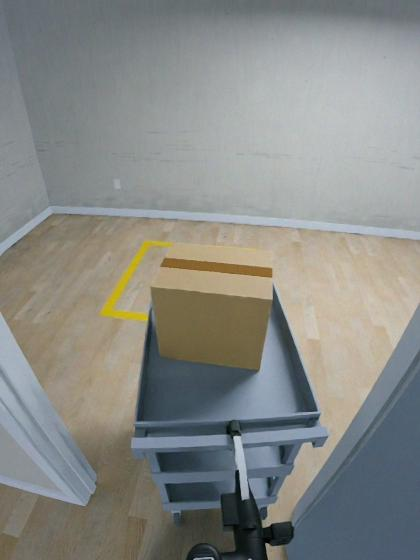

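Request:
move:
  r2: {"base": {"translate_m": 0.35, "strafe_m": -0.018}, "contact_limits": {"translate_m": 0.8}}
  blocking: false
  cameras: []

Request:
wait:
  seconds: 4
  cameras: ["r2_head_camera"]

Scene clock: 2294.33 s.
move: r2 moving
r1.base_odometry: x=-1.346 y=-1.001 heading=+1.821
r1.turned_by_wheels: +0.000
r1.turned_by_imu: +0.000
r1.base_tilt: forward=-1.5 right=+1.2
r1.lidar_m: 0.46 0.40 4.10 5.04 2.35 1.42 1.18 1.22 0.84 0.70 0.71 0.64
r1.base_status: not commanded
r1.joint_positions: lift_m=+0.640 arm_m=+0.000 wrist_yaw_rad=+0.977 wrist_pitch_rad=+0.002 wrist_roll_rad=+0.000 gripper_m=-0.029
r1.joint_status: not commanded
r1.measured_speeds: translate_m=+0.000 strafe_m=+0.000 rotate_rad=+0.000 lift_m=+0.000 arm_m=+0.000 wrist_yaw_rad=+0.000 wrist_pitch_rad=+0.000 wrist_roll_rad=+0.000
r1.motor_effort: lift_m=+21(21) arm_m=-8(8) wheel_0=+5(5) wheel_1=-9(9) wheel_2=+12(12)
r1.servo_current: wrist_yaw_rad=46(65) wrist_pitch_rad=39(52) wrist_roll_rad=59(59) gripper_m=78(78)
r1.contact_limits: translate_m 0.7
r1.hand_pose: x=+0.4050 y=+0.1902 z=+0.8174 quat_wxyz=(+0.883, +0.000, +0.001, +0.470) (m; r1's base frame)
r1.wrist_depth_mm: - - - 183 222 204 190 / - - - 236 224 204 191 / - - - 237 224 204 191 / - - - 238 225 203 192 / - - - 239 226 206 193 / - - - 184 218 206 193 / - 1983 178 182 225 202 -
r2.base_odometry: x=-3.951 y=-1.144 heading=-2.643
r2.turned_by_wheels: +0.000
r2.turned_by_imu: +0.001
r2.base_tilt: forward=-0.7 right=+0.1
r2.lidar_m: 0.36 0.39 0.68 2.49 2.79 4.51 - 0.53 0.36 0.31 0.31 0.42
r2.base_status: translate_m moving; strafe_m moving
r2.joint_positions: lift_m=+0.685 arm_m=+0.000 wrist_yaw_rad=+0.002 wrist_pitch_rad=+0.002 wrist_roll_rad=+1.569 gripper_m=-0.011
r2.joint_status: not commanded
r2.measured_speeds: translate_m=+0.121 strafe_m=-0.006 rotate_rad=-0.001 lift_m=+0.000 arm_m=+0.000 wrist_yaw_rad=+0.000 wrist_pitch_rad=+0.000 wrist_roll_rad=+0.000
r2.motor_effort: lift_m=+18(18) arm_m=+4(4) wheel_0=+12(15) wheel_1=+8(9) wheel_2=-13(16)
r2.servo_current: wrist_yaw_rad=52(52) wrist_pitch_rad=39(46) wrist_roll_rad=46(65) gripper_m=59(65)
r2.contact_limits: translate_m 0.8
r2.hand_pose: x=+0.4594 y=-0.0870 z=+0.8626 quat_wxyz=(+0.708, +0.707, +0.001, +0.000) (m; r2's base frame)
r2.wrist_depth_mm: - - - 175 234 1661 1205 / - - - 174 234 1756 - / - - 580 175 236 - - / - 445 445 175 236 - - / - - 459 176 236 - - / - - 187 176 183 - - / - - - 112 237 - -
pictures: none
No camera images: "cameras" was empty.

Scene clock: 2296.47 s.
earlier move: r2 done
r1.base_odometry: x=-1.346 y=-1.001 heading=+1.821
r1.turned_by_wheels: +0.000
r1.turned_by_imu: +0.000
r1.base_tilt: forward=-1.5 right=+1.2
r1.lidar_m: 0.47 0.40 4.13 5.05 2.36 1.41 1.20 1.20 0.82 0.68 0.71 0.64
r1.base_status: not commanded
r1.joint_positions: lift_m=+0.640 arm_m=+0.000 wrist_yaw_rad=+0.977 wrist_pitch_rad=+0.002 wrist_roll_rad=+0.000 gripper_m=-0.029
r1.joint_status: not commanded
r1.measured_speeds: translate_m=+0.000 strafe_m=+0.000 rotate_rad=+0.000 lift_m=+0.000 arm_m=+0.000 wrist_yaw_rad=+0.000 wrist_pitch_rad=+0.000 wrist_roll_rad=+0.000
r1.motor_effort: lift_m=+21(21) arm_m=-8(8) wheel_0=+5(6) wheel_1=-9(9) wheel_2=+12(12)
r1.servo_current: wrist_yaw_rad=52(65) wrist_pitch_rad=39(52) wrist_roll_rad=33(65) gripper_m=78(78)
r1.contact_limits: translate_m 0.7
r1.hand_pose: x=+0.4050 y=+0.1902 z=+0.8174 quat_wxyz=(+0.883, +0.000, +0.001, +0.470) (m; r1's base frame)
r1.wrist_depth_mm: - - - 183 222 206 190 / - - - 236 224 204 191 / - - - 237 225 204 191 / - - - 238 226 203 192 / - - - 239 225 206 193 / - - - 183 218 207 194 / - - 177 181 225 202 -
r2.base_odometry: x=-4.239 y=-1.282 heading=-2.643
r2.turned_by_wheels: +0.000
r2.turned_by_imu: +0.002
r2.base_tilt: forward=-0.7 right=+0.1
r2.lidar_m: 0.37 0.39 0.52 2.45 2.75 4.43 - 0.47 0.31 0.27 0.39 0.43
r2.base_status: done
r2.joint_positions: lift_m=+0.685 arm_m=+0.000 wrist_yaw_rad=+0.003 wrist_pitch_rad=+0.002 wrist_roll_rad=+1.569 gripper_m=-0.011
r2.joint_status: not commanded
r2.measured_speeds: translate_m=+0.000 strafe_m=+0.000 rotate_rad=+0.000 lift_m=+0.000 arm_m=+0.000 wrist_yaw_rad=+0.000 wrist_pitch_rad=+0.000 wrist_roll_rad=+0.000
r2.motor_effort: lift_m=+18(18) arm_m=+4(4) wheel_0=+6(17) wheel_1=+3(10) wheel_2=-2(17)
r2.servo_current: wrist_yaw_rad=46(52) wrist_pitch_rad=46(46) wrist_roll_rad=39(65) gripper_m=65(65)
r2.contact_limits: translate_m 0.8
r2.hand_pose: x=+0.4596 y=-0.0864 z=+0.8626 quat_wxyz=(+0.708, +0.707, +0.002, +0.001) (m; r2's base frame)
r2.wrist_depth_mm: - - - 179 241 1618 1182 / - - - 179 240 1708 - / - - - 179 239 - - / - 452 445 178 238 - - / - 466 455 178 238 - - / - - 189 178 182 - - / - - - 112 236 - -
wait: 2.13 of 4 s (r2 has come to rest)
pictures: r2_head_camera
Images, in order (width x height): r2_head_camera 420x560.

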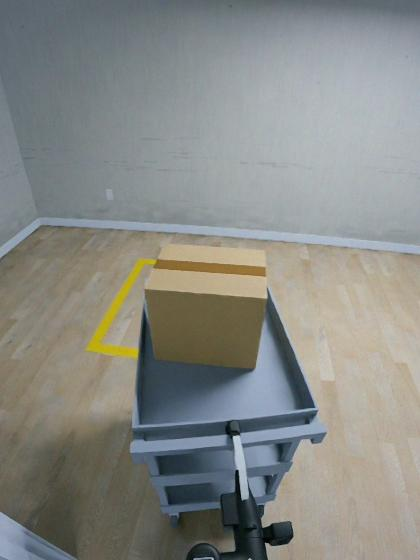

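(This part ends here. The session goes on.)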